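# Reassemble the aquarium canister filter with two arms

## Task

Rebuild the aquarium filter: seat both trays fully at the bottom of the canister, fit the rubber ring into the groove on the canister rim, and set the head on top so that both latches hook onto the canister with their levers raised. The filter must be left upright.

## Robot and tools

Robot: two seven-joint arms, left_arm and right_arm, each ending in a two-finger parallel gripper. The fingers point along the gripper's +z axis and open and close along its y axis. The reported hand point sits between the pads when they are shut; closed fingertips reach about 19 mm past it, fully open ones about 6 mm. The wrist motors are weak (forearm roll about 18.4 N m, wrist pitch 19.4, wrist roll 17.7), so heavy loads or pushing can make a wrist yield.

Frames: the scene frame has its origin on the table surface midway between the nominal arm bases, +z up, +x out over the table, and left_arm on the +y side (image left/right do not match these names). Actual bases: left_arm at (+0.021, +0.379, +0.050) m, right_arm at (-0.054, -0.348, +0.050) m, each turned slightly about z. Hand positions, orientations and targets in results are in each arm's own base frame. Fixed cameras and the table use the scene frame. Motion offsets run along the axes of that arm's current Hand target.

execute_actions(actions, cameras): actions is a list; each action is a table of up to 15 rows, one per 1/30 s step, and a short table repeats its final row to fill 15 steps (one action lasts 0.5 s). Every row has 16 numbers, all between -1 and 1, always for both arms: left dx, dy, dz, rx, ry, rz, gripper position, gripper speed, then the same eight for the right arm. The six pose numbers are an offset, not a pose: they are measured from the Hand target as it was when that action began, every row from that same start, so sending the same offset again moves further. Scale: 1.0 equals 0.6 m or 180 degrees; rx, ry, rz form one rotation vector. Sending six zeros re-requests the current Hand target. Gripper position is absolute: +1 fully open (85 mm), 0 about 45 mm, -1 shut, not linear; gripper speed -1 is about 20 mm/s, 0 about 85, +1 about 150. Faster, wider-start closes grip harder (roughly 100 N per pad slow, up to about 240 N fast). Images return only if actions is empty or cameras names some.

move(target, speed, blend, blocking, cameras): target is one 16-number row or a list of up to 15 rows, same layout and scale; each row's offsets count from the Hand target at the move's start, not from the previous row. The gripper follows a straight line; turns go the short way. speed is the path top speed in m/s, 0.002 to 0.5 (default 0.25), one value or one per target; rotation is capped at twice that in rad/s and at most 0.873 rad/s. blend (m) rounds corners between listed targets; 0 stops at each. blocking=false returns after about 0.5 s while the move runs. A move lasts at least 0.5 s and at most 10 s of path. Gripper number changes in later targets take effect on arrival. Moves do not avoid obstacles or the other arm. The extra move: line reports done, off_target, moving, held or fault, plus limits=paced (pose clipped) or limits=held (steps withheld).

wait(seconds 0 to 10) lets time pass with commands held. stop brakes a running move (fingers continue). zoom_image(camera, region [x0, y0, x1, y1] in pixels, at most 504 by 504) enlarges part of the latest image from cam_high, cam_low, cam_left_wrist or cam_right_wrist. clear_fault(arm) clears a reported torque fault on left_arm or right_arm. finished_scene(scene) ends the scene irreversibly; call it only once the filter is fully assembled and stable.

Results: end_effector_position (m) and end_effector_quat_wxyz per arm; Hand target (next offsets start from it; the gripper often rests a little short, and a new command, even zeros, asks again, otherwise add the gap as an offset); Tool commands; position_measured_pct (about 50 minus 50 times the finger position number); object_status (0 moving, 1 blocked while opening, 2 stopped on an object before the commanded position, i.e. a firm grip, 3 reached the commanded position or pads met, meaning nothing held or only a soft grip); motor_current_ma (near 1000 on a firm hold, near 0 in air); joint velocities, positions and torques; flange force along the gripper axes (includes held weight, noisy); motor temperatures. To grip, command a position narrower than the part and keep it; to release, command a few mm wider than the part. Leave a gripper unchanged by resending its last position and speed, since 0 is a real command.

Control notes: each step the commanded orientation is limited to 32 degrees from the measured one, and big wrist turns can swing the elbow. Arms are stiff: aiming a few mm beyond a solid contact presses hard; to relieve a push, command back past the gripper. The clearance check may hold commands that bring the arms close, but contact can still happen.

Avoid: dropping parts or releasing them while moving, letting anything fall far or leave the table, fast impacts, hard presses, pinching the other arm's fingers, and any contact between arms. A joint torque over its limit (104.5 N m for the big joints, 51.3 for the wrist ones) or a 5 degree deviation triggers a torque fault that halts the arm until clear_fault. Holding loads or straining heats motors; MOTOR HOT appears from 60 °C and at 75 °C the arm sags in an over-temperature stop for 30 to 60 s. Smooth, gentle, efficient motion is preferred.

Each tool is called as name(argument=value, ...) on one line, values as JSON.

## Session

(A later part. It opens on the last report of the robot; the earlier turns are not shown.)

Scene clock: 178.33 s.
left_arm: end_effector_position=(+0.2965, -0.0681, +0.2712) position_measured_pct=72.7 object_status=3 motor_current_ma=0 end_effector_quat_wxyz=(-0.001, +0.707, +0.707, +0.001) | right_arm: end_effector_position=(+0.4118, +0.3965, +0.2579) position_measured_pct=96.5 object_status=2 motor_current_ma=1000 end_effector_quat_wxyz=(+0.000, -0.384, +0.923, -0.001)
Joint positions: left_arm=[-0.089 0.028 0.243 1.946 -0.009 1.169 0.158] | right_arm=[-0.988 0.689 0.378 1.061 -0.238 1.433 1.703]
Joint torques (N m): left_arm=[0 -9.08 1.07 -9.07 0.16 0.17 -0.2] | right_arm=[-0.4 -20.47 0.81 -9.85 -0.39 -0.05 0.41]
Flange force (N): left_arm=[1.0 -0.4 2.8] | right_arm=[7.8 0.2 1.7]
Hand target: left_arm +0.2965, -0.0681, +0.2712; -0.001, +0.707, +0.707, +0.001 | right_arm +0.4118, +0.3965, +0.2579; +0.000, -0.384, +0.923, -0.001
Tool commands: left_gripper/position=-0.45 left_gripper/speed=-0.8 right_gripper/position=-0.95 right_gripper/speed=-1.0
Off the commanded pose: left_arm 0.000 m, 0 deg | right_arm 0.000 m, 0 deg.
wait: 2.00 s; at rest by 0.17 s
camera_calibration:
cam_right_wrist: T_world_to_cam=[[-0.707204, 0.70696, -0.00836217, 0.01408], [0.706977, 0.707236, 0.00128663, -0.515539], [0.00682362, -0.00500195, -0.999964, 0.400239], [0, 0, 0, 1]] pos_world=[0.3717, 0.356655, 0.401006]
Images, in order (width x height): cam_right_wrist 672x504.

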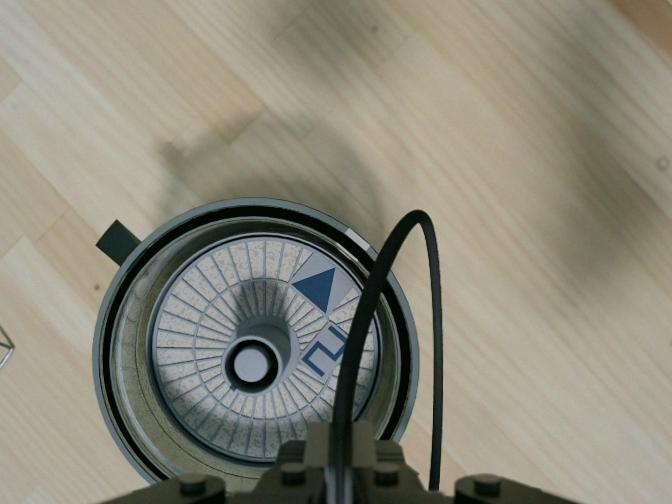

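wait(seconds=0.3, cameras=["cam_right_wrist"])

wait(seconds=0.3, cameras=["cam_right_wrist"])

wait(seconds=0.3, cameras=["cam_right_wrist"])

wait(seconds=5, cameras=["cam_right_wrist"])

Scene clock: 179.20 s.
left_arm: end_effector_position=(+0.2965, -0.0681, +0.2712) position_measured_pct=72.7 object_status=3 motor_current_ma=0 end_effector_quat_wxyz=(-0.001, +0.707, +0.707, +0.001) | right_arm: end_effector_position=(+0.4118, +0.3965, +0.2579) position_measured_pct=96.5 object_status=2 motor_current_ma=1000 end_effector_quat_wxyz=(+0.000, -0.384, +0.923, -0.001)
Joint positions: left_arm=[-0.089 0.028 0.243 1.946 -0.009 1.169 0.158] | right_arm=[-0.988 0.689 0.378 1.061 -0.238 1.433 1.703]
Joint torques (N m): left_arm=[-0.03 -9.1 1.06 -9.06 0.15 0.15 -0.21] | right_arm=[-0.38 -20.48 0.79 -9.85 -0.38 -0.06 0.43]
Flange force (N): left_arm=[0.9 -0.3 2.7] | right_arm=[7.7 0.2 1.7]
Hand target: left_arm +0.2965, -0.0681, +0.2712; -0.001, +0.707, +0.707, +0.001 | right_arm +0.4118, +0.3965, +0.2579; +0.000, -0.384, +0.923, -0.001
Tool commands: left_gripper/position=-0.45 left_gripper/speed=-0.8 right_gripper/position=-0.95 right_gripper/speed=-1.0
Off the commanded pose: left_arm 0.000 m, 0 deg | right_arm 0.000 m, 0 deg.
wait: 0.30 s; at rest from the start
camera_calibration:
cam_right_wrist: T_world_to_cam=[[-0.707204, 0.70696, -0.00836217, 0.01408], [0.706977, 0.707236, 0.00128663, -0.515539], [0.00682362, -0.00500195, -0.999964, 0.400239], [0, 0, 0, 1]] pos_world=[0.3717, 0.356655, 0.401006]
Images, in order (width x height): cam_right_wrist 672x504.

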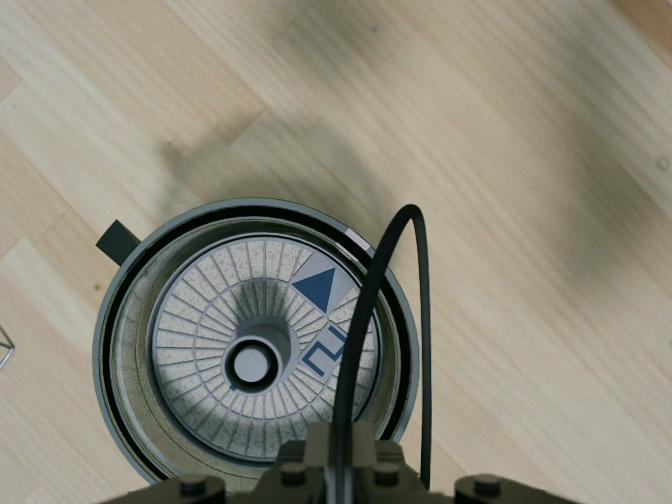

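Scene clock: 179.50 s.
left_arm: end_effector_position=(+0.2965, -0.0681, +0.2712) position_measured_pct=72.7 object_status=3 motor_current_ma=0 end_effector_quat_wxyz=(-0.001, +0.707, +0.707, +0.001) | right_arm: end_effector_position=(+0.4118, +0.3965, +0.2579) position_measured_pct=96.5 object_status=2 motor_current_ma=1000 end_effector_quat_wxyz=(+0.000, -0.384, +0.923, -0.001)
Joint positions: left_arm=[-0.089 0.028 0.243 1.946 -0.009 1.169 0.158] | right_arm=[-0.988 0.689 0.378 1.061 -0.238 1.433 1.703]
Joint torques (N m): left_arm=[-0.02 -9.12 1.06 -9 0.19 0.08 -0.21] | right_arm=[-0.4 -20.54 0.83 -9.87 -0.39 -0.06 0.4]
Flange force (N): left_arm=[0.8 -0.1 2.4] | right_arm=[7.7 0.1 1.8]
Hand target: left_arm +0.2965, -0.0681, +0.2712; -0.001, +0.707, +0.707, +0.001 | right_arm +0.4118, +0.3965, +0.2579; +0.000, -0.384, +0.923, -0.001
Tool commands: left_gripper/position=-0.45 left_gripper/speed=-0.8 right_gripper/position=-0.95 right_gripper/speed=-1.0
Off the commanded pose: left_arm 0.000 m, 0 deg | right_arm 0.000 m, 0 deg.
wait: 0.30 s; at rest by 0.17 s
camera_calibration:
cam_right_wrist: T_world_to_cam=[[-0.707204, 0.70696, -0.00836217, 0.01408], [0.706977, 0.707236, 0.00128663, -0.515539], [0.00682362, -0.00500195, -0.999964, 0.400239], [0, 0, 0, 1]] pos_world=[0.3717, 0.356655, 0.401006]
Images, in order (width x height): cam_right_wrist 672x504.

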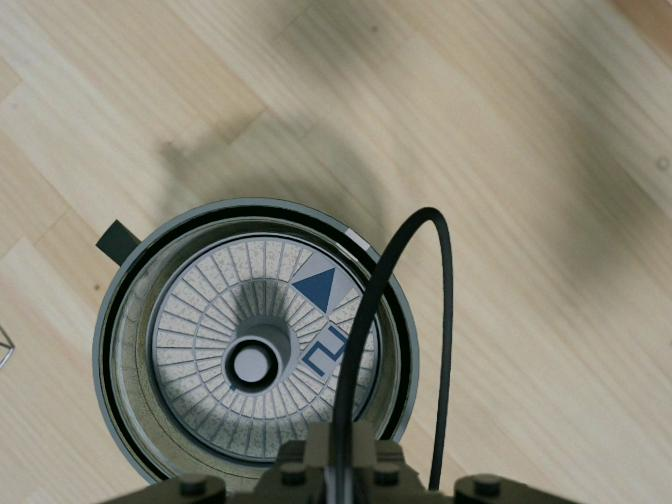

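Scene clock: 179.80 s.
left_arm: end_effector_position=(+0.2965, -0.0681, +0.2712) position_measured_pct=72.7 object_status=3 motor_current_ma=0 end_effector_quat_wxyz=(-0.001, +0.707, +0.707, +0.001) | right_arm: end_effector_position=(+0.4118, +0.3965, +0.2579) position_measured_pct=96.5 object_status=2 motor_current_ma=1000 end_effector_quat_wxyz=(+0.000, -0.384, +0.923, -0.001)
Joint positions: left_arm=[-0.089 0.028 0.243 1.946 -0.009 1.169 0.158] | right_arm=[-0.988 0.689 0.378 1.061 -0.238 1.433 1.703]
Joint torques (N m): left_arm=[-0.01 -9.05 1.13 -9.02 0.19 0.17 -0.18] | right_arm=[-0.41 -20.52 0.81 -9.87 -0.39 -0.07 0.41]
Flange force (N): left_arm=[1.1 -0.3 2.6] | right_arm=[7.7 0.2 1.7]
Hand target: left_arm +0.2965, -0.0681, +0.2712; -0.001, +0.707, +0.707, +0.001 | right_arm +0.4118, +0.3965, +0.2579; +0.000, -0.384, +0.923, -0.001
Tool commands: left_gripper/position=-0.45 left_gripper/speed=-0.8 right_gripper/position=-0.95 right_gripper/speed=-1.0
Off the commanded pose: left_arm 0.000 m, 0 deg | right_arm 0.000 m, 0 deg.
wait: 0.30 s; at rest by 0.17 s
camera_calibration:
cam_right_wrist: T_world_to_cam=[[-0.707204, 0.70696, -0.00836217, 0.01408], [0.706977, 0.707236, 0.00128663, -0.515539], [0.00682362, -0.00500195, -0.999964, 0.400239], [0, 0, 0, 1]] pos_world=[0.3717, 0.356655, 0.401006]
Images, in order (width x height): cam_right_wrist 672x504.

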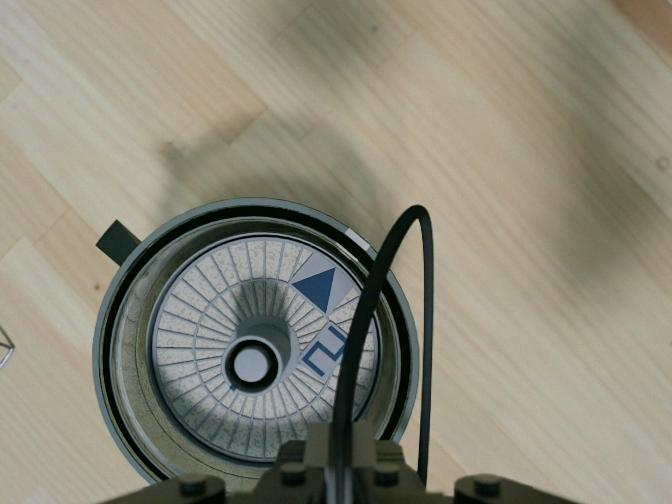

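Scene clock: 184.80 s.
left_arm: end_effector_position=(+0.2965, -0.0681, +0.2712) position_measured_pct=72.7 object_status=3 motor_current_ma=0 end_effector_quat_wxyz=(-0.001, +0.707, +0.707, +0.001) | right_arm: end_effector_position=(+0.4118, +0.3965, +0.2579) position_measured_pct=96.5 object_status=2 motor_current_ma=1000 end_effector_quat_wxyz=(+0.000, -0.384, +0.923, -0.001)
Joint positions: left_arm=[-0.089 0.028 0.243 1.946 -0.009 1.169 0.158] | right_arm=[-0.988 0.689 0.378 1.061 -0.238 1.433 1.703]
Joint torques (N m): left_arm=[-0.05 -9.07 1.11 -9.02 0.12 0.16 -0.18] | right_arm=[-0.42 -20.48 0.79 -9.8 -0.42 -0.03 0.41]
Flange force (N): left_arm=[1.0 -0.3 2.6] | right_arm=[7.6 0.1 1.7]
Hand target: left_arm +0.2965, -0.0681, +0.2712; -0.001, +0.707, +0.707, +0.001 | right_arm +0.4118, +0.3965, +0.2579; +0.000, -0.384, +0.923, -0.001
Tool commands: left_gripper/position=-0.45 left_gripper/speed=-0.8 right_gripper/position=-0.95 right_gripper/speed=-1.0
Off the commanded pose: left_arm 0.000 m, 0 deg | right_arm 0.000 m, 0 deg.
wait: 5.00 s; at rest by 0.17 s
camera_calibration:
cam_right_wrist: T_world_to_cam=[[-0.707204, 0.70696, -0.00836217, 0.01408], [0.706977, 0.707236, 0.00128663, -0.515539], [0.00682362, -0.00500195, -0.999964, 0.400239], [0, 0, 0, 1]] pos_world=[0.3717, 0.356655, 0.401006]
Images, in order (width x height): cam_right_wrist 672x504.

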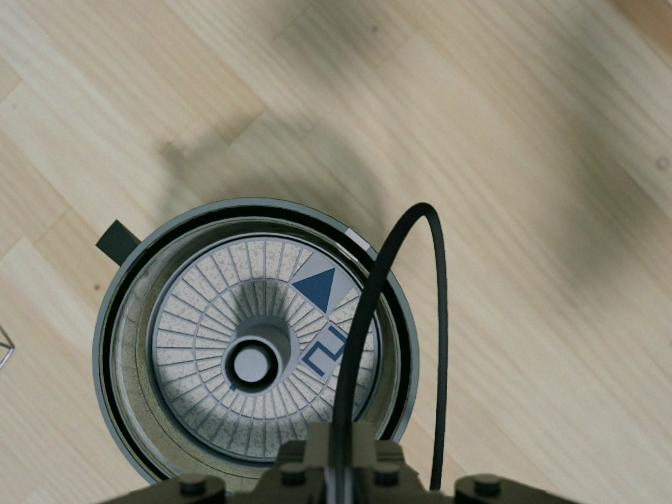

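move(target=[[0,0,0,0,0,0,-0.45,-0.8,0.0038,-0.0188,0,0,0,0,-0.95,-1],[0,0,0,0,0,0,-0.45,-0.8,0.0038,-0.0188,0.025,0,0,0,-0.95,-1]], speed=0.02, cameras=["cam_right_wrist","cam_low","cam_high"])

zoom_image(camera="cam_right_wrist", region=[300, 200, 500, 500])

zoom_image(camera="cam_low", region=[80, 170, 220, 330])

zoom_image(camera="cam_high", region=[150, 120, 270, 260])

Scene clock: 188.07 s.
left_arm: end_effector_position=(+0.2965, -0.0681, +0.2712) position_measured_pct=72.7 object_status=3 motor_current_ma=0 end_effector_quat_wxyz=(-0.001, +0.707, +0.707, +0.001) | right_arm: end_effector_position=(+0.4182, +0.3869, +0.2429) position_measured_pct=96.5 object_status=2 motor_current_ma=1000 end_effector_quat_wxyz=(+0.000, -0.384, +0.923, -0.001)
Joint positions: left_arm=[-0.089 0.028 0.243 1.946 -0.009 1.169 0.158] | right_arm=[-0.972 0.691 0.376 1.106 -0.24 1.386 1.728]
Joint torques (N m): left_arm=[-0.13 -9.01 1.1 -9.11 0.17 0.1 -0.2] | right_arm=[-0.36 -20.44 0.84 -9.99 -0.39 -0.04 0.39]
Flange force (N): left_arm=[0.8 -0.6 2.6] | right_arm=[8.6 0.4 1.9]
Hand target: left_arm +0.2965, -0.0681, +0.2712; -0.001, +0.707, +0.707, +0.001 | right_arm +0.4182, +0.3869, +0.2429; +0.000, -0.384, +0.923, -0.001
Off the commanded pose: left_arm 0.000 m, 0 deg | right_arm 0.000 m, 0 deg.
move: done
camera_calibration:
cam_right_wrist: T_world_to_cam=[[-0.707203, 0.706961, -0.00843286, 0.0252953], [0.706978, 0.707235, 0.00121591, -0.513227], [0.00682362, -0.00510195, -0.999964, 0.385282], [0, 0, 0, 1]] pos_world=[0.3781, 0.347055, 0.386106]
Images, in order (width x height): cam_high 504x504, cam_low 504x504, cam_right_wrist 672x504.

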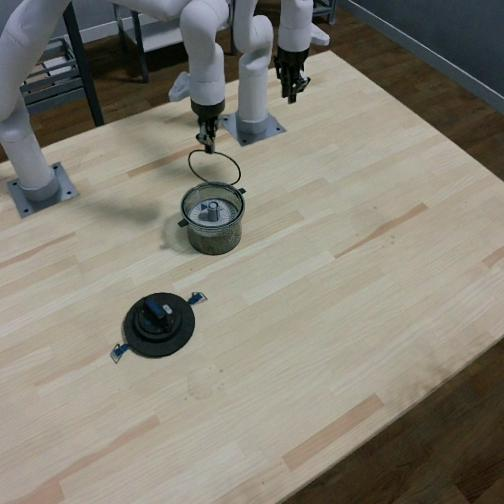

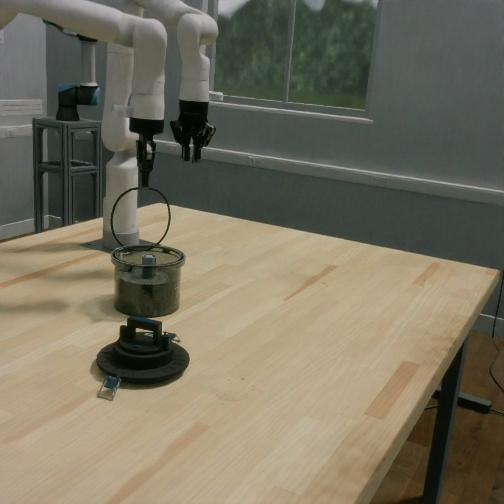

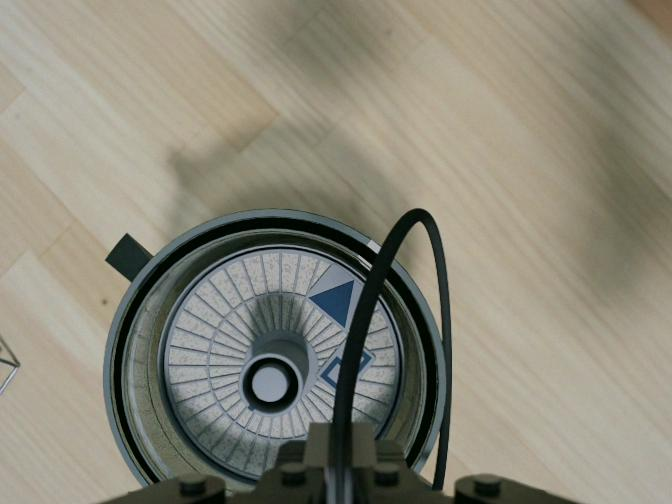

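Scaled by 1.680.

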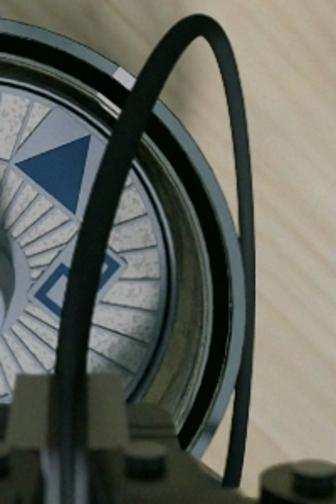

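Scaled by 3.150.

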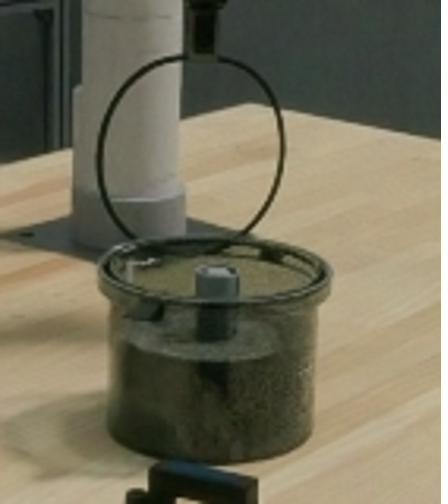

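Scaled by 3.600.

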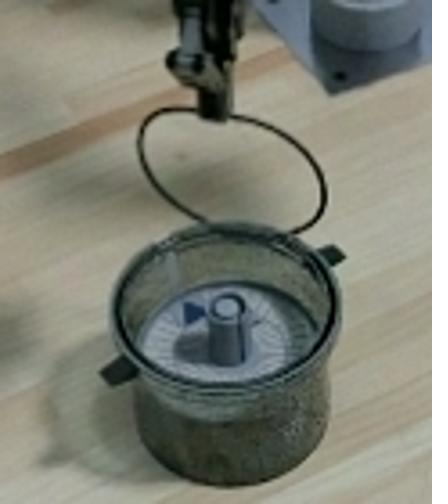

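move(target=[[0,0,0,0,0,0,-0.45,-0.8,0,0,-0.006,0,0,0,-0.95,-1],[0,0,0,0,0,0,-0.45,-0.8,-0.006,-0.01,-0.006,0,0,0,-0.95,-1],[0,0,0,0,0,0,-0.45,-0.8,-0.006,-0.01,0.01,0,0,0,-0.95,-1]], speed=0.02, cameras=["cam_right_wrist","cam_low","cam_high"])

zoom_image(camera="cam_right_wrist", region=[300, 200, 500, 500])

zoom_image(camera="cam_low", region=[80, 170, 220, 330])

zoom_image(camera="cam_high", region=[150, 120, 270, 260])

Scene clock: 190.63 s.
left_arm: end_effector_position=(+0.2965, -0.0681, +0.2712) position_measured_pct=72.7 object_status=3 motor_current_ma=0 end_effector_quat_wxyz=(-0.001, +0.707, +0.707, +0.001) | right_arm: end_effector_position=(+0.4250, +0.3853, +0.2369) position_measured_pct=96.5 object_status=2 motor_current_ma=1000 end_effector_quat_wxyz=(+0.000, -0.384, +0.923, -0.001)
Joint positions: left_arm=[-0.089 0.028 0.243 1.946 -0.009 1.169 0.158] | right_arm=[-0.959 0.704 0.375 1.101 -0.243 1.378 1.739]
Joint torques (N m): left_arm=[0.01 -9.1 1.1 -9.03 0.18 0.13 -0.2] | right_arm=[-0.39 -20.65 0.89 -9.5 -0.39 -0.06 0.42]
Flange force (N): left_arm=[1.0 -0.2 2.6] | right_arm=[6.2 0.4 0.7]
Hand target: left_arm +0.2965, -0.0681, +0.2712; -0.001, +0.707, +0.707, +0.001 | right_arm +0.4250, +0.3853, +0.2369; +0.000, -0.384, +0.923, -0.001
Off the commanded pose: left_arm 0.000 m, 0 deg | right_arm 0.000 m, 0 deg.
move: done
camera_calibration:
cam_right_wrist: T_world_to_cam=[[-0.707203, 0.706961, -0.00843286, 0.0312547], [0.706978, 0.707235, 0.00121591, -0.516825], [0.00682362, -0.00510195, -0.999964, 0.379128], [0, 0, 0, 1]] pos_world=[0.3849, 0.345355, 0.380006]
Images, in order (width x height): cam_high 504x504, cam_low 504x504, cam_right_wrist 672x504.

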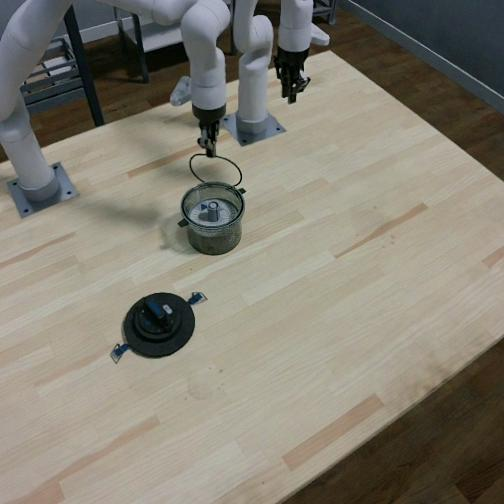

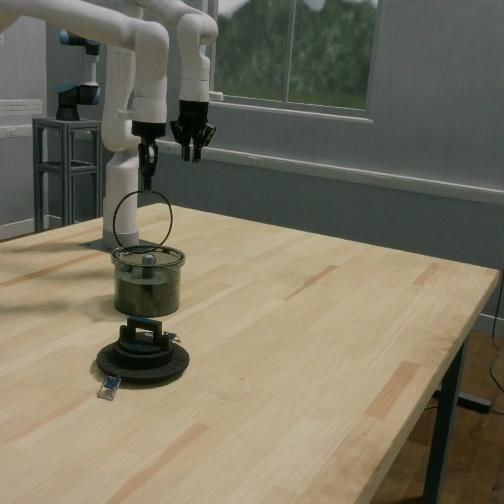

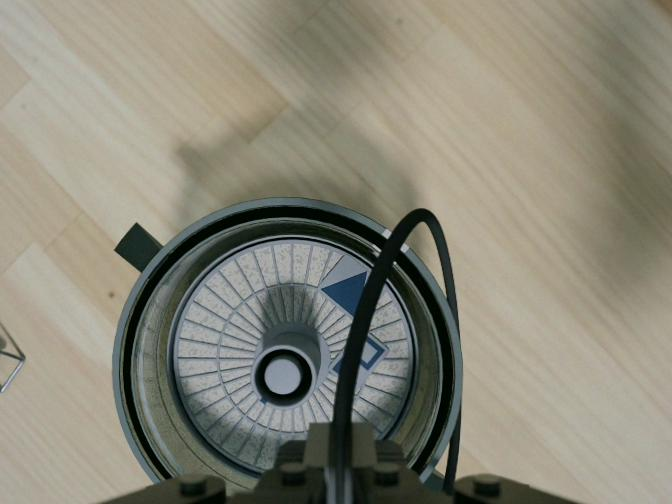

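Scaled by 1.680.

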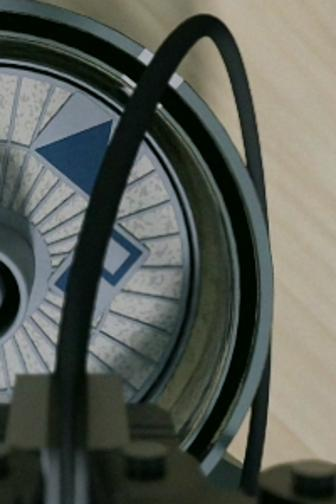

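Scaled by 3.150.

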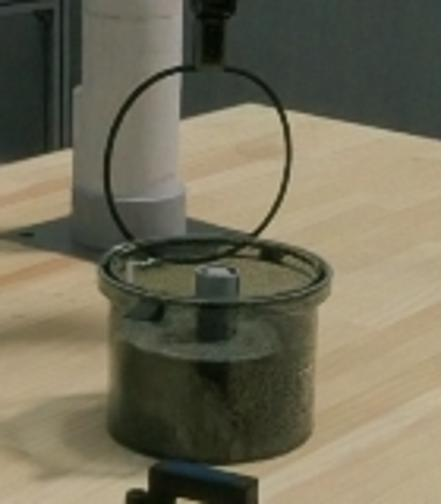

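Scaled by 3.600.

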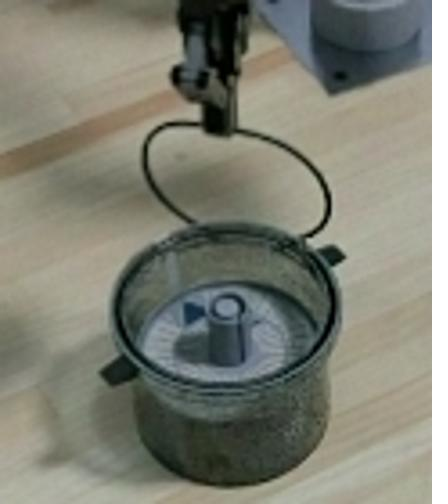

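move(target=[[0,0,0,0,0,0,-0.45,-0.8,0,0,-0.0417,0,0,0,-0.95,-1],[0,0,0,0,0,0,-0.45,-0.8,0,-0.0133,-0.0417,0,0,0,-0.95,-1]], speed=0.03)

wait(seconds=3, cameras=["cam_right_wrist"])

wait(seconds=0.25, cameras=["cam_right_wrist"])

wait(seconds=0.2, cameras=["cam_right_wrist"])

Scene clock: 193.57 s.
left_arm: end_effector_position=(+0.2965, -0.0681, +0.2712) position_measured_pct=72.7 object_status=3 motor_current_ma=0 end_effector_quat_wxyz=(-0.001, +0.707, +0.707, +0.001) | right_arm: end_effector_position=(+0.4306, +0.3797, +0.2619) position_measured_pct=96.5 object_status=2 motor_current_ma=1000 end_effector_quat_wxyz=(+0.000, -0.384, +0.923, -0.001)
Joint positions: left_arm=[-0.089 0.028 0.243 1.946 -0.009 1.169 0.158] | right_arm=[-0.941 0.694 0.379 1.038 -0.24 1.45 1.746]
Joint torques (N m): left_arm=[-0.03 -9.06 1.07 -9 0.15 0.19 -0.16] | right_arm=[-0.4 -20.67 0.78 -9.92 -0.38 -0.09 0.43]
Flange force (N): left_arm=[1.1 -0.3 2.7] | right_arm=[7.8 0.5 1.9]
Hand target: left_arm +0.2965, -0.0681, +0.2712; -0.001, +0.707, +0.707, +0.001 | right_arm +0.4307, +0.3796, +0.2619; +0.000, -0.384, +0.923, -0.001
Off the commanded pose: left_arm 0.000 m, 0 deg | right_arm 0.000 m, 0 deg.
move: done

Scene clock: 196.57 s.
left_arm: end_effector_position=(+0.2965, -0.0681, +0.2712) position_measured_pct=72.7 object_status=3 motor_current_ma=0 end_effector_quat_wxyz=(-0.001, +0.707, +0.707, +0.001) | right_arm: end_effector_position=(+0.4307, +0.3796, +0.2619) position_measured_pct=96.5 object_status=2 motor_current_ma=1000 end_effector_quat_wxyz=(+0.000, -0.384, +0.923, -0.001)
Joint positions: left_arm=[-0.089 0.028 0.243 1.946 -0.009 1.169 0.158] | right_arm=[-0.941 0.694 0.379 1.038 -0.24 1.45 1.746]
Joint torques (N m): left_arm=[0.07 -9.07 1.08 -9.04 0.15 0.12 -0.19] | right_arm=[-0.4 -20.62 0.78 -9.93 -0.4 -0.09 0.41]
Flange force (N): left_arm=[1.1 -0.3 2.5] | right_arm=[8.0 0.5 1.9]
Hand target: left_arm +0.2965, -0.0681, +0.2712; -0.001, +0.707, +0.707, +0.001 | right_arm +0.4307, +0.3796, +0.2619; +0.000, -0.384, +0.923, -0.001
Tool commands: left_gripper/position=-0.45 left_gripper/speed=-0.8 right_gripper/position=-0.95 right_gripper/speed=-1.0
Off the commanded pose: left_arm 0.000 m, 0 deg | right_arm 0.000 m, 0 deg.
wait: 3.00 s; at rest by 0.17 s
camera_calibration:
cam_right_wrist: T_world_to_cam=[[-0.707203, 0.706961, -0.00843286, 0.0394555], [0.706978, 0.707235, 0.00121591, -0.516925], [0.00682362, -0.00510195, -0.999964, 0.404059], [0, 0, 0, 1]] pos_world=[0.3906, 0.339755, 0.405006]
Images, in order (width x height): cam_right_wrist 672x504.

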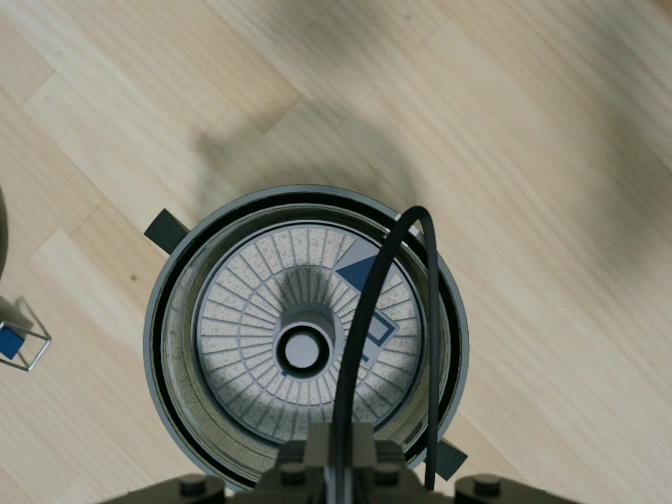

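Scene clock: 196.83 s.
left_arm: end_effector_position=(+0.2965, -0.0681, +0.2712) position_measured_pct=72.7 object_status=3 motor_current_ma=0 end_effector_quat_wxyz=(-0.001, +0.707, +0.707, +0.001) | right_arm: end_effector_position=(+0.4307, +0.3796, +0.2619) position_measured_pct=96.5 object_status=2 motor_current_ma=1000 end_effector_quat_wxyz=(+0.000, -0.384, +0.923, -0.001)
Joint positions: left_arm=[-0.089 0.028 0.243 1.946 -0.009 1.169 0.158] | right_arm=[-0.941 0.694 0.379 1.038 -0.24 1.45 1.746]
Joint torques (N m): left_arm=[0.02 -9.06 1.11 -9.01 0.15 0.16 -0.19] | right_arm=[-0.41 -20.67 0.8 -9.96 -0.38 -0.1 0.4]
Flange force (N): left_arm=[1.1 -0.3 2.5] | right_arm=[8.0 0.5 2.0]
Hand target: left_arm +0.2965, -0.0681, +0.2712; -0.001, +0.707, +0.707, +0.001 | right_arm +0.4307, +0.3796, +0.2619; +0.000, -0.384, +0.923, -0.001
Tool commands: left_gripper/position=-0.45 left_gripper/speed=-0.8 right_gripper/position=-0.95 right_gripper/speed=-1.0
Off the commanded pose: left_arm 0.000 m, 0 deg | right_arm 0.000 m, 0 deg.
wait: 0.27 s; at rest by 0.17 s
camera_calibration:
cam_right_wrist: T_world_to_cam=[[-0.707203, 0.706961, -0.00843286, 0.0394555], [0.706978, 0.707235, 0.00121591, -0.516925], [0.00682362, -0.00510195, -0.999964, 0.404059], [0, 0, 0, 1]] pos_world=[0.3906, 0.339755, 0.405006]
Images, in order (width x height): cam_right_wrist 672x504.

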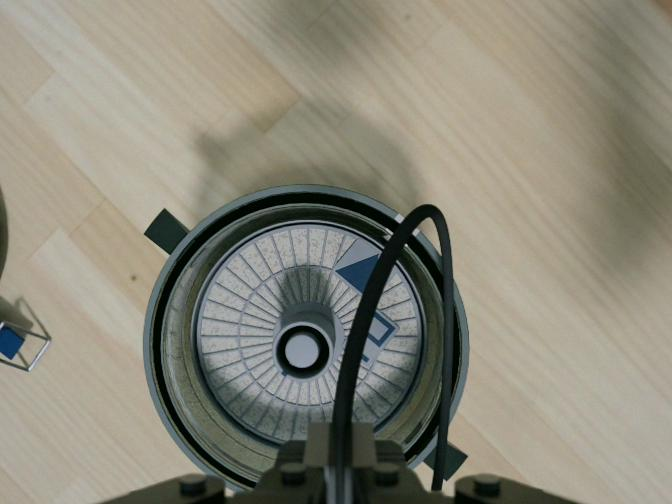

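Scene clock: 197.03 s.
left_arm: end_effector_position=(+0.2965, -0.0681, +0.2712) position_measured_pct=72.7 object_status=3 motor_current_ma=0 end_effector_quat_wxyz=(-0.001, +0.707, +0.707, +0.001) | right_arm: end_effector_position=(+0.4307, +0.3796, +0.2619) position_measured_pct=96.5 object_status=2 motor_current_ma=1000 end_effector_quat_wxyz=(+0.000, -0.384, +0.923, -0.001)
Joint positions: left_arm=[-0.089 0.028 0.243 1.946 -0.009 1.169 0.158] | right_arm=[-0.941 0.694 0.379 1.038 -0.24 1.45 1.746]
Joint torques (N m): left_arm=[0.04 -9.16 1.09 -8.95 0.19 0.14 -0.19] | right_arm=[-0.35 -20.64 0.81 -9.92 -0.38 -0.11 0.39]
Flange force (N): left_arm=[1.0 0.1 2.5] | right_arm=[7.9 0.6 1.9]
Hand target: left_arm +0.2965, -0.0681, +0.2712; -0.001, +0.707, +0.707, +0.001 | right_arm +0.4307, +0.3796, +0.2619; +0.000, -0.384, +0.923, -0.001
Tool commands: left_gripper/position=-0.45 left_gripper/speed=-0.8 right_gripper/position=-0.95 right_gripper/speed=-1.0
Off the commanded pose: left_arm 0.000 m, 0 deg | right_arm 0.000 m, 0 deg.
wait: 0.20 s; at rest by 0.17 s
camera_calibration:
cam_right_wrist: T_world_to_cam=[[-0.707203, 0.706961, -0.00843286, 0.0394555], [0.706978, 0.707235, 0.00121591, -0.516925], [0.00682362, -0.00510195, -0.999964, 0.404059], [0, 0, 0, 1]] pos_world=[0.3906, 0.339755, 0.405006]
Images, in order (width x height): cam_right_wrist 672x504.

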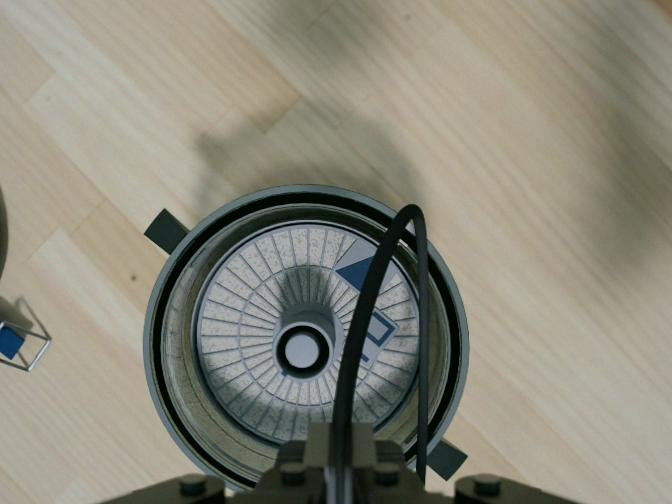

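move(target=[[0,0,0,0,0,0,-0.45,-0.8,0,0.0215,0,0,0,0,-0.95,-1],[0,0,0,0,0,0,-0.45,-0.8,0,0.0215,0.027,0,0,0,-0.95,-1]], speed=0.008, cameras=["cam_right_wrist"])

wait(seconds=0.15, cameras=["cam_right_wrist"])

wait(seconds=0.2, cameras=["cam_right_wrist"])

Scene clock: 203.13 s.
left_arm: end_effector_position=(+0.2965, -0.0681, +0.2712) position_measured_pct=72.7 object_status=3 motor_current_ma=0 end_effector_quat_wxyz=(-0.001, +0.707, +0.707, +0.001) | right_arm: end_effector_position=(+0.4215, +0.3887, +0.2457) position_measured_pct=96.5 object_status=2 motor_current_ma=1000 end_effector_quat_wxyz=(+0.000, -0.384, +0.923, -0.001)
Joint positions: left_arm=[-0.089 0.028 0.243 1.946 -0.009 1.169 0.158] | right_arm=[-0.967 0.699 0.376 1.081 -0.241 1.402 1.728]
Joint torques (N m): left_arm=[0 -9.02 1.14 -9.13 0.19 0.13 -0.17] | right_arm=[-0.4 -20.62 0.85 -9.86 -0.39 0.08 0.42]
Flange force (N): left_arm=[1.3 -0.7 2.7] | right_arm=[8.2 0.4 2.0]
Hand target: left_arm +0.2965, -0.0681, +0.2712; -0.001, +0.707, +0.707, +0.001 | right_arm +0.4215, +0.3887, +0.2457; +0.000, -0.384, +0.923, -0.001
Off the commanded pose: left_arm 0.000 m, 0 deg | right_arm 0.000 m, 0 deg.
move: done
camera_calibration:
cam_right_wrist: T_world_to_cam=[[-0.707203, 0.706961, -0.00843286, 0.0263801], [0.706978, 0.707235, 0.00121591, -0.516837], [0.00682362, -0.00510195, -0.999964, 0.388069], [0, 0, 0, 1]] pos_world=[0.3814, 0.348855, 0.388906]
Images, in order (width x height): cam_right_wrist 672x504.

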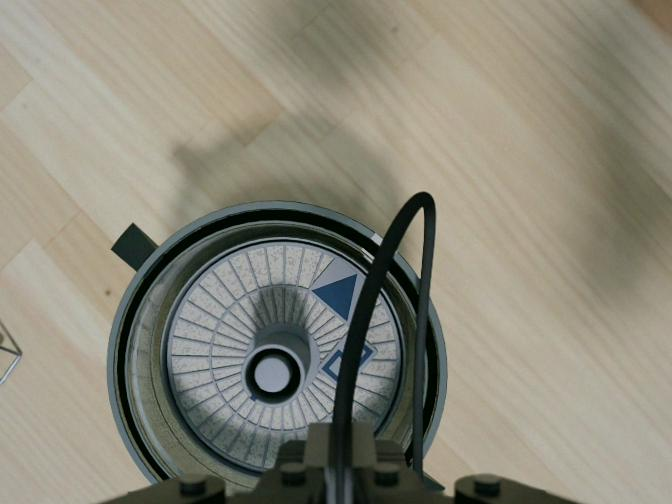

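Scene clock: 203.30 s.
left_arm: end_effector_position=(+0.2965, -0.0681, +0.2712) position_measured_pct=72.7 object_status=3 motor_current_ma=0 end_effector_quat_wxyz=(-0.001, +0.707, +0.707, +0.001) | right_arm: end_effector_position=(+0.4215, +0.3887, +0.2457) position_measured_pct=96.5 object_status=2 motor_current_ma=1000 end_effector_quat_wxyz=(+0.000, -0.384, +0.923, -0.001)
Joint positions: left_arm=[-0.089 0.028 0.243 1.946 -0.009 1.169 0.158] | right_arm=[-0.967 0.699 0.376 1.082 -0.241 1.402 1.728]
Joint torques (N m): left_arm=[-0.02 -9.04 1.09 -9.03 0.1 0.11 -0.23] | right_arm=[-0.39 -20.55 0.83 -9.78 -0.4 -0.03 0.4]
Flange force (N): left_arm=[0.9 -0.4 2.4] | right_arm=[7.7 0.3 1.5]
Hand target: left_arm +0.2965, -0.0681, +0.2712; -0.001, +0.707, +0.707, +0.001 | right_arm +0.4215, +0.3887, +0.2457; +0.000, -0.384, +0.923, -0.001
Tool commands: left_gripper/position=-0.45 left_gripper/speed=-0.8 right_gripper/position=-0.95 right_gripper/speed=-1.0
Off the commanded pose: left_arm 0.000 m, 0 deg | right_arm 0.000 m, 0 deg.
wait: 0.17 s; no rest
camera_calibration:
cam_right_wrist: T_world_to_cam=[[-0.707203, 0.706961, -0.00843286, 0.0263793], [0.706978, 0.707235, 0.00121591, -0.516837], [0.00682362, -0.00510195, -0.999964, 0.387969], [0, 0, 0, 1]] pos_world=[0.3814, 0.348855, 0.388806]
Images, in order (width x height): cam_right_wrist 672x504.

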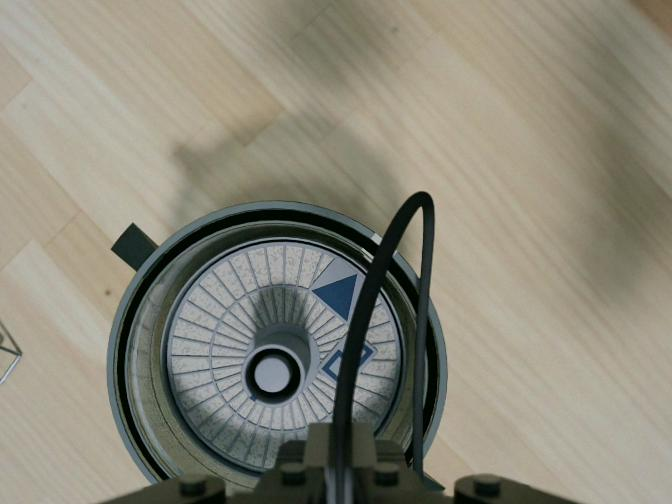

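Scene clock: 203.50 s.
left_arm: end_effector_position=(+0.2965, -0.0681, +0.2712) position_measured_pct=72.7 object_status=3 motor_current_ma=0 end_effector_quat_wxyz=(-0.001, +0.707, +0.707, +0.001) | right_arm: end_effector_position=(+0.4215, +0.3887, +0.2457) position_measured_pct=96.5 object_status=2 motor_current_ma=1000 end_effector_quat_wxyz=(+0.000, -0.384, +0.923, -0.001)
Joint positions: left_arm=[-0.089 0.028 0.243 1.946 -0.009 1.169 0.158] | right_arm=[-0.967 0.699 0.376 1.082 -0.241 1.402 1.728]
Joint torques (N m): left_arm=[-0.01 -9.05 1.13 -9.08 0.19 0.12 -0.21] | right_arm=[-0.41 -20.56 0.84 -9.8 -0.41 -0.01 0.4]
Flange force (N): left_arm=[1.0 -0.4 2.6] | right_arm=[7.8 0.3 1.6]
Hand target: left_arm +0.2965, -0.0681, +0.2712; -0.001, +0.707, +0.707, +0.001 | right_arm +0.4215, +0.3887, +0.2457; +0.000, -0.384, +0.923, -0.001
Tool commands: left_gripper/position=-0.45 left_gripper/speed=-0.8 right_gripper/position=-0.95 right_gripper/speed=-1.0
Off the commanded pose: left_arm 0.000 m, 0 deg | right_arm 0.000 m, 0 deg.
wait: 0.20 s; at rest by 0.17 s
camera_calibration:
cam_right_wrist: T_world_to_cam=[[-0.707203, 0.706961, -0.00843286, 0.0263793], [0.706978, 0.707235, 0.00121591, -0.516837], [0.00682362, -0.00510195, -0.999964, 0.387969], [0, 0, 0, 1]] pos_world=[0.3814, 0.348855, 0.388806]
Images, in order (width x height): cam_right_wrist 672x504.

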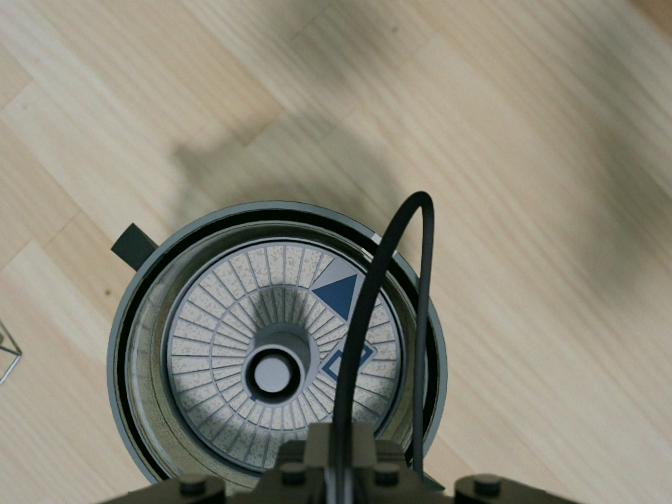

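move(target=[0,0,0,0,0,0,-0.45,-0.8,0,0.0105,-0.002,0,0,0,-0.95,-1], speed=0.01, cameras=["cam_right_wrist"])

zoom_image(camera="cam_right_wrist", region=[320, 180, 480, 490])

wait(seconds=0.2, cameras=["cam_right_wrist"])

Scene clock: 205.10 s.
left_arm: end_effector_position=(+0.2965, -0.0681, +0.2712) position_measured_pct=72.7 object_status=3 motor_current_ma=0 end_effector_quat_wxyz=(-0.001, +0.707, +0.707, +0.001) | right_arm: end_effector_position=(+0.4171, +0.3931, +0.2469) position_measured_pct=96.5 object_status=2 motor_current_ma=1000 end_effector_quat_wxyz=(+0.000, -0.384, +0.923, -0.001)
Joint positions: left_arm=[-0.089 0.028 0.243 1.946 -0.009 1.169 0.158] | right_arm=[-0.977 0.698 0.376 1.08 -0.241 1.405 1.717]
Joint torques (N m): left_arm=[-0.08 -9.08 1.1 -9.03 0.22 0.14 -0.2] | right_arm=[-0.23 -20.57 0.83 -9.75 -0.39 -0.04 0.67]
Flange force (N): left_arm=[0.9 -0.3 2.6] | right_arm=[7.5 1.0 1.4]
Hand target: left_arm +0.2965, -0.0681, +0.2712; -0.001, +0.707, +0.707, +0.001 | right_arm +0.4171, +0.3932, +0.2469; +0.000, -0.384, +0.923, -0.001
Off the commanded pose: left_arm 0.000 m, 0 deg | right_arm 0.000 m, 0 deg.
move: done
camera_calibration:
cam_right_wrist: T_world_to_cam=[[-0.707203, 0.706961, -0.00843286, 0.0201671], [0.706978, 0.707235, 0.00121591, -0.516839], [0.00682362, -0.00510195, -0.999964, 0.389221], [0, 0, 0, 1]] pos_world=[0.377, 0.353255, 0.390006]
Images, in order (width x height): cam_right_wrist 672x504.

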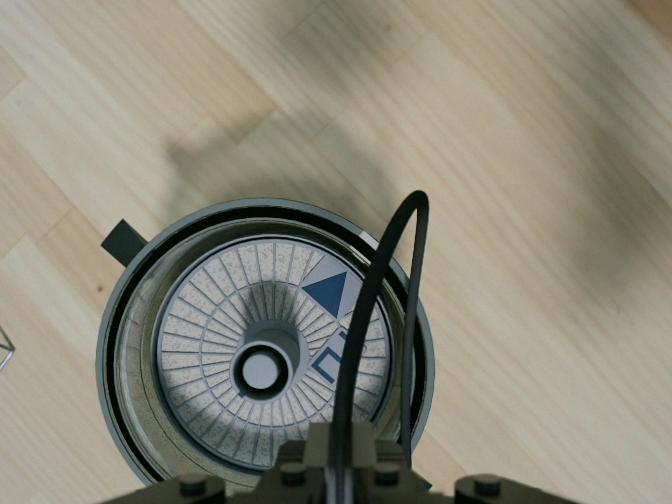

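Scaled by 1.626.

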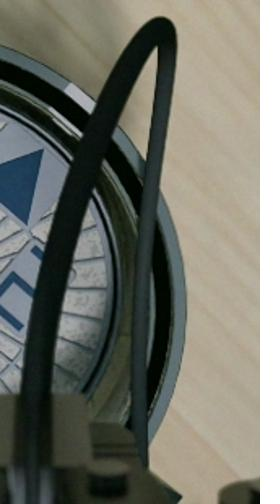

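Scene clock: 205.30 s.
left_arm: end_effector_position=(+0.2965, -0.0681, +0.2712) position_measured_pct=72.7 object_status=3 motor_current_ma=0 end_effector_quat_wxyz=(-0.001, +0.707, +0.707, +0.001) | right_arm: end_effector_position=(+0.4170, +0.3932, +0.2469) position_measured_pct=96.5 object_status=2 motor_current_ma=1000 end_effector_quat_wxyz=(+0.000, -0.384, +0.923, -0.001)
Joint positions: left_arm=[-0.089 0.028 0.243 1.946 -0.009 1.169 0.158] | right_arm=[-0.978 0.698 0.376 1.08 -0.241 1.405 1.717]
Joint torques (N m): left_arm=[0.01 -9.02 1.06 -9 0.19 0.14 -0.21] | right_arm=[-0.4 -20.58 0.81 -9.77 -0.41 -0.04 0.43]
Flange force (N): left_arm=[1.0 -0.3 2.5] | right_arm=[7.5 0.3 1.4]
Hand target: left_arm +0.2965, -0.0681, +0.2712; -0.001, +0.707, +0.707, +0.001 | right_arm +0.4170, +0.3932, +0.2469; +0.000, -0.384, +0.923, -0.001
Tool commands: left_gripper/position=-0.45 left_gripper/speed=-0.8 right_gripper/position=-0.95 right_gripper/speed=-1.0
Off the commanded pose: left_arm 0.000 m, 0 deg | right_arm 0.000 m, 0 deg.
wait: 0.20 s; at rest by 0.17 s
camera_calibration:
cam_right_wrist: T_world_to_cam=[[-0.707203, 0.706961, -0.00843286, 0.0200964], [0.706978, 0.707235, 0.00121591, -0.516769], [0.00682362, -0.00510195, -0.999964, 0.389222], [0, 0, 0, 1]] pos_world=[0.3769, 0.353255, 0.390006]
Images, in order (width x height): cam_right_wrist 672x504.

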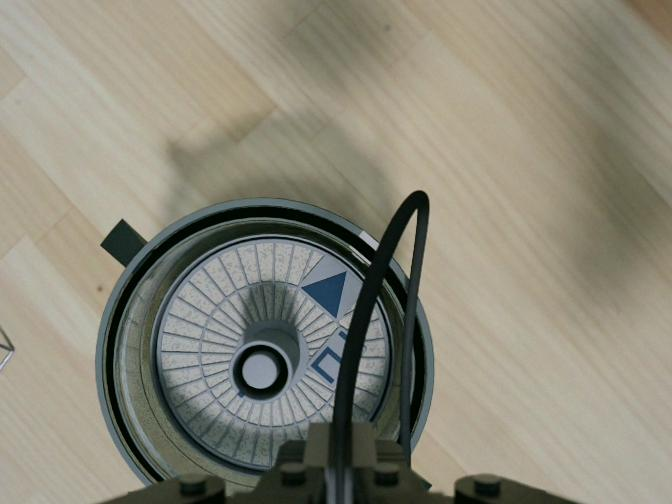

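move(target=[[0,0,0,0,0,0,-0.45,-0.8,0,-0.009,0,0,0,0,-0.95,-1],[0,0,0,0,0,0,-0.45,-0.8,0,-0.009,-0.005,0,0,0,-0.95,-1]], speed=0.006, cameras=["cam_right_wrist"])

wait(seconds=0.2, cameras=["cam_right_wrist"])

Scene clock: 207.67 s.
left_arm: end_effector_position=(+0.2965, -0.0681, +0.2712) position_measured_pct=72.7 object_status=3 motor_current_ma=0 end_effector_quat_wxyz=(-0.001, +0.707, +0.707, +0.001) | right_arm: end_effector_position=(+0.4209, +0.3894, +0.2499) position_measured_pct=96.5 object_status=2 motor_current_ma=1000 end_effector_quat_wxyz=(+0.000, -0.384, +0.923, -0.001)
Joint positions: left_arm=[-0.089 0.028 0.243 1.946 -0.009 1.169 0.158] | right_arm=[-0.968 0.697 0.377 1.072 -0.241 1.414 1.725]
Joint torques (N m): left_arm=[-0.03 -9.01 1.19 -9.04 0.14 0.14 -0.19] | right_arm=[-0.43 -20.57 0.83 -9.85 -0.41 -0.09 0.4]
Flange force (N): left_arm=[1.2 -0.5 2.5] | right_arm=[7.8 0.3 1.5]
Hand target: left_arm +0.2965, -0.0681, +0.2712; -0.001, +0.707, +0.707, +0.001 | right_arm +0.4209, +0.3894, +0.2499; +0.000, -0.384, +0.923, -0.001
Off the commanded pose: left_arm 0.000 m, 0 deg | right_arm 0.000 m, 0 deg.
move: done
camera_calibration:
cam_right_wrist: T_world_to_cam=[[-0.707203, 0.706961, -0.00843286, 0.0255662], [0.706978, 0.707235, 0.00121591, -0.516842], [0.00682362, -0.00510195, -0.999964, 0.392176], [0, 0, 0, 1]] pos_world=[0.3808, 0.349455, 0.393006]
Images, in order (width x height): cam_right_wrist 672x504.

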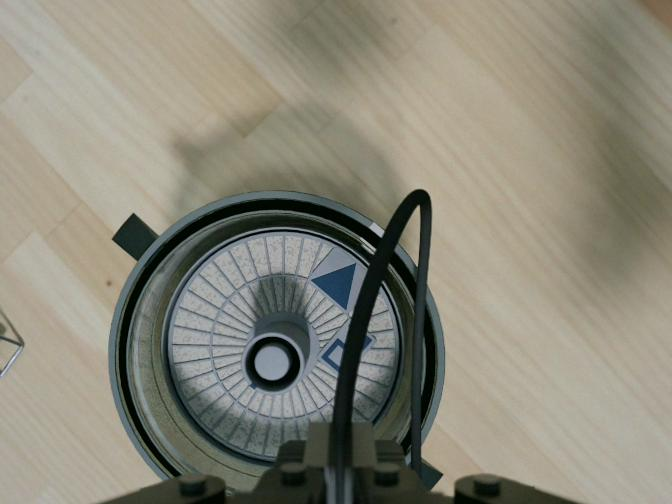

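Scene clock: 207.87 s.
left_arm: end_effector_position=(+0.2965, -0.0681, +0.2712) position_measured_pct=72.7 object_status=3 motor_current_ma=0 end_effector_quat_wxyz=(-0.001, +0.707, +0.707, +0.001) | right_arm: end_effector_position=(+0.4209, +0.3894, +0.2499) position_measured_pct=96.5 object_status=2 motor_current_ma=1000 end_effector_quat_wxyz=(+0.000, -0.384, +0.923, -0.001)
Joint positions: left_arm=[-0.089 0.028 0.243 1.946 -0.009 1.169 0.158] | right_arm=[-0.968 0.697 0.377 1.072 -0.241 1.414 1.725]
Joint torques (N m): left_arm=[0.09 -9.13 0.97 -8.96 0.14 0.13 -0.2] | right_arm=[-0.37 -20.66 0.82 -9.83 -0.4 -0.07 0.41]
Flange force (N): left_arm=[0.9 0.0 2.4] | right_arm=[7.5 0.4 1.6]
Hand target: left_arm +0.2965, -0.0681, +0.2712; -0.001, +0.707, +0.707, +0.001 | right_arm +0.4209, +0.3894, +0.2499; +0.000, -0.384, +0.923, -0.001
Tool commands: left_gripper/position=-0.45 left_gripper/speed=-0.8 right_gripper/position=-0.95 right_gripper/speed=-1.0
Off the commanded pose: left_arm 0.000 m, 0 deg | right_arm 0.000 m, 0 deg.
wait: 0.20 s; at rest by 0.17 s
camera_calibration:
cam_right_wrist: T_world_to_cam=[[-0.707203, 0.706961, -0.00843286, 0.0255662], [0.706978, 0.707235, 0.00121591, -0.516842], [0.00682362, -0.00510195, -0.999964, 0.392176], [0, 0, 0, 1]] pos_world=[0.3808, 0.349455, 0.393006]
Images, in order (width x height): cam_right_wrist 672x504.

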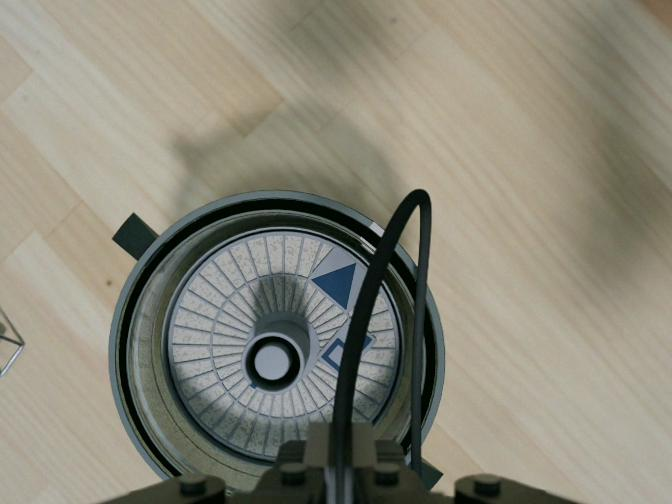

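move(target=[0,0,0,0,0,0,-0.45,-0.8,0,0,-0.006,0,0,0,-0.95,-1], speed=0.006, cameras=["cam_right_wrist"])

wait(seconds=0.2, cameras=["cam_right_wrist"])

Scene clock: 209.07 s.
left_arm: end_effector_position=(+0.2965, -0.0681, +0.2712) position_measured_pct=72.7 object_status=3 motor_current_ma=0 end_effector_quat_wxyz=(-0.001, +0.707, +0.707, +0.001) | right_arm: end_effector_position=(+0.4209, +0.3894, +0.2535) position_measured_pct=96.5 object_status=2 motor_current_ma=1000 end_effector_quat_wxyz=(+0.000, -0.384, +0.923, -0.001)
Joint positions: left_arm=[-0.089 0.028 0.243 1.946 -0.009 1.169 0.158] | right_arm=[-0.967 0.695 0.378 1.063 -0.24 1.424 1.724]
Joint torques (N m): left_arm=[-0.01 -9 1.12 -9.03 0.21 0.15 -0.22] | right_arm=[-0.41 -20.64 0.8 -9.76 -0.4 -0.2 0.41]
Flange force (N): left_arm=[1.0 -0.5 2.6] | right_arm=[6.8 0.3 1.1]
Hand target: left_arm +0.2965, -0.0681, +0.2712; -0.001, +0.707, +0.707, +0.001 | right_arm +0.4209, +0.3894, +0.2535; +0.000, -0.384, +0.923, -0.001
Off the commanded pose: left_arm 0.000 m, 0 deg | right_arm 0.000 m, 0 deg.
move: done
camera_calibration:
cam_right_wrist: T_world_to_cam=[[-0.707204, 0.70696, -0.00836217, 0.0255689], [0.706977, 0.707236, 0.00128663, -0.516875], [0.00682362, -0.00500195, -0.999964, 0.395741], [0, 0, 0, 1]] pos_world=[0.3808, 0.349455, 0.396606]
Images, in order (width x height): cam_right_wrist 672x504.

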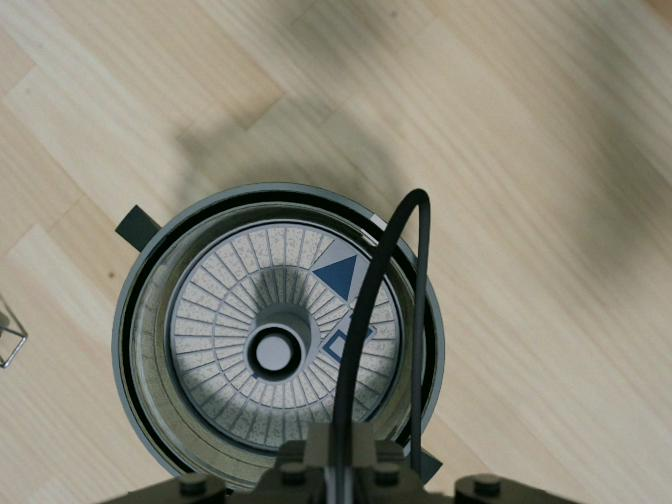

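Scene clock: 209.27 s.
left_arm: end_effector_position=(+0.2965, -0.0681, +0.2712) position_measured_pct=72.7 object_status=3 motor_current_ma=0 end_effector_quat_wxyz=(-0.001, +0.707, +0.707, +0.001) | right_arm: end_effector_position=(+0.4209, +0.3894, +0.2535) position_measured_pct=96.5 object_status=2 motor_current_ma=1000 end_effector_quat_wxyz=(+0.000, -0.384, +0.923, -0.001)
Joint positions: left_arm=[-0.089 0.028 0.243 1.946 -0.009 1.169 0.158] | right_arm=[-0.967 0.695 0.378 1.063 -0.24 1.424 1.724]
Joint torques (N m): left_arm=[-0.03 -9.04 1.14 -8.97 0.16 0.15 -0.23] | right_arm=[-0.4 -20.65 0.82 -9.88 -0.4 -0.08 0.4]
Flange force (N): left_arm=[0.9 -0.2 2.4] | right_arm=[7.7 0.3 1.7]
Hand target: left_arm +0.2965, -0.0681, +0.2712; -0.001, +0.707, +0.707, +0.001 | right_arm +0.4209, +0.3894, +0.2535; +0.000, -0.384, +0.923, -0.001
Tool commands: left_gripper/position=-0.45 left_gripper/speed=-0.8 right_gripper/position=-0.95 right_gripper/speed=-1.0
Off the commanded pose: left_arm 0.000 m, 0 deg | right_arm 0.000 m, 0 deg.
wait: 0.20 s; at rest by 0.17 s
camera_calibration:
cam_right_wrist: T_world_to_cam=[[-0.707203, 0.706961, -0.00843286, 0.0255966], [0.706978, 0.707235, 0.00121591, -0.516846], [0.00682362, -0.00510195, -0.999964, 0.395776], [0, 0, 0, 1]] pos_world=[0.3808, 0.349455, 0.396606]
Images, in order (width x height): cam_right_wrist 672x504.

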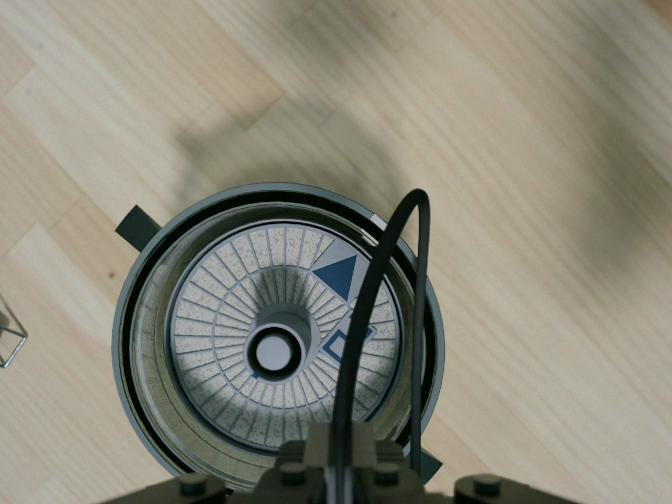

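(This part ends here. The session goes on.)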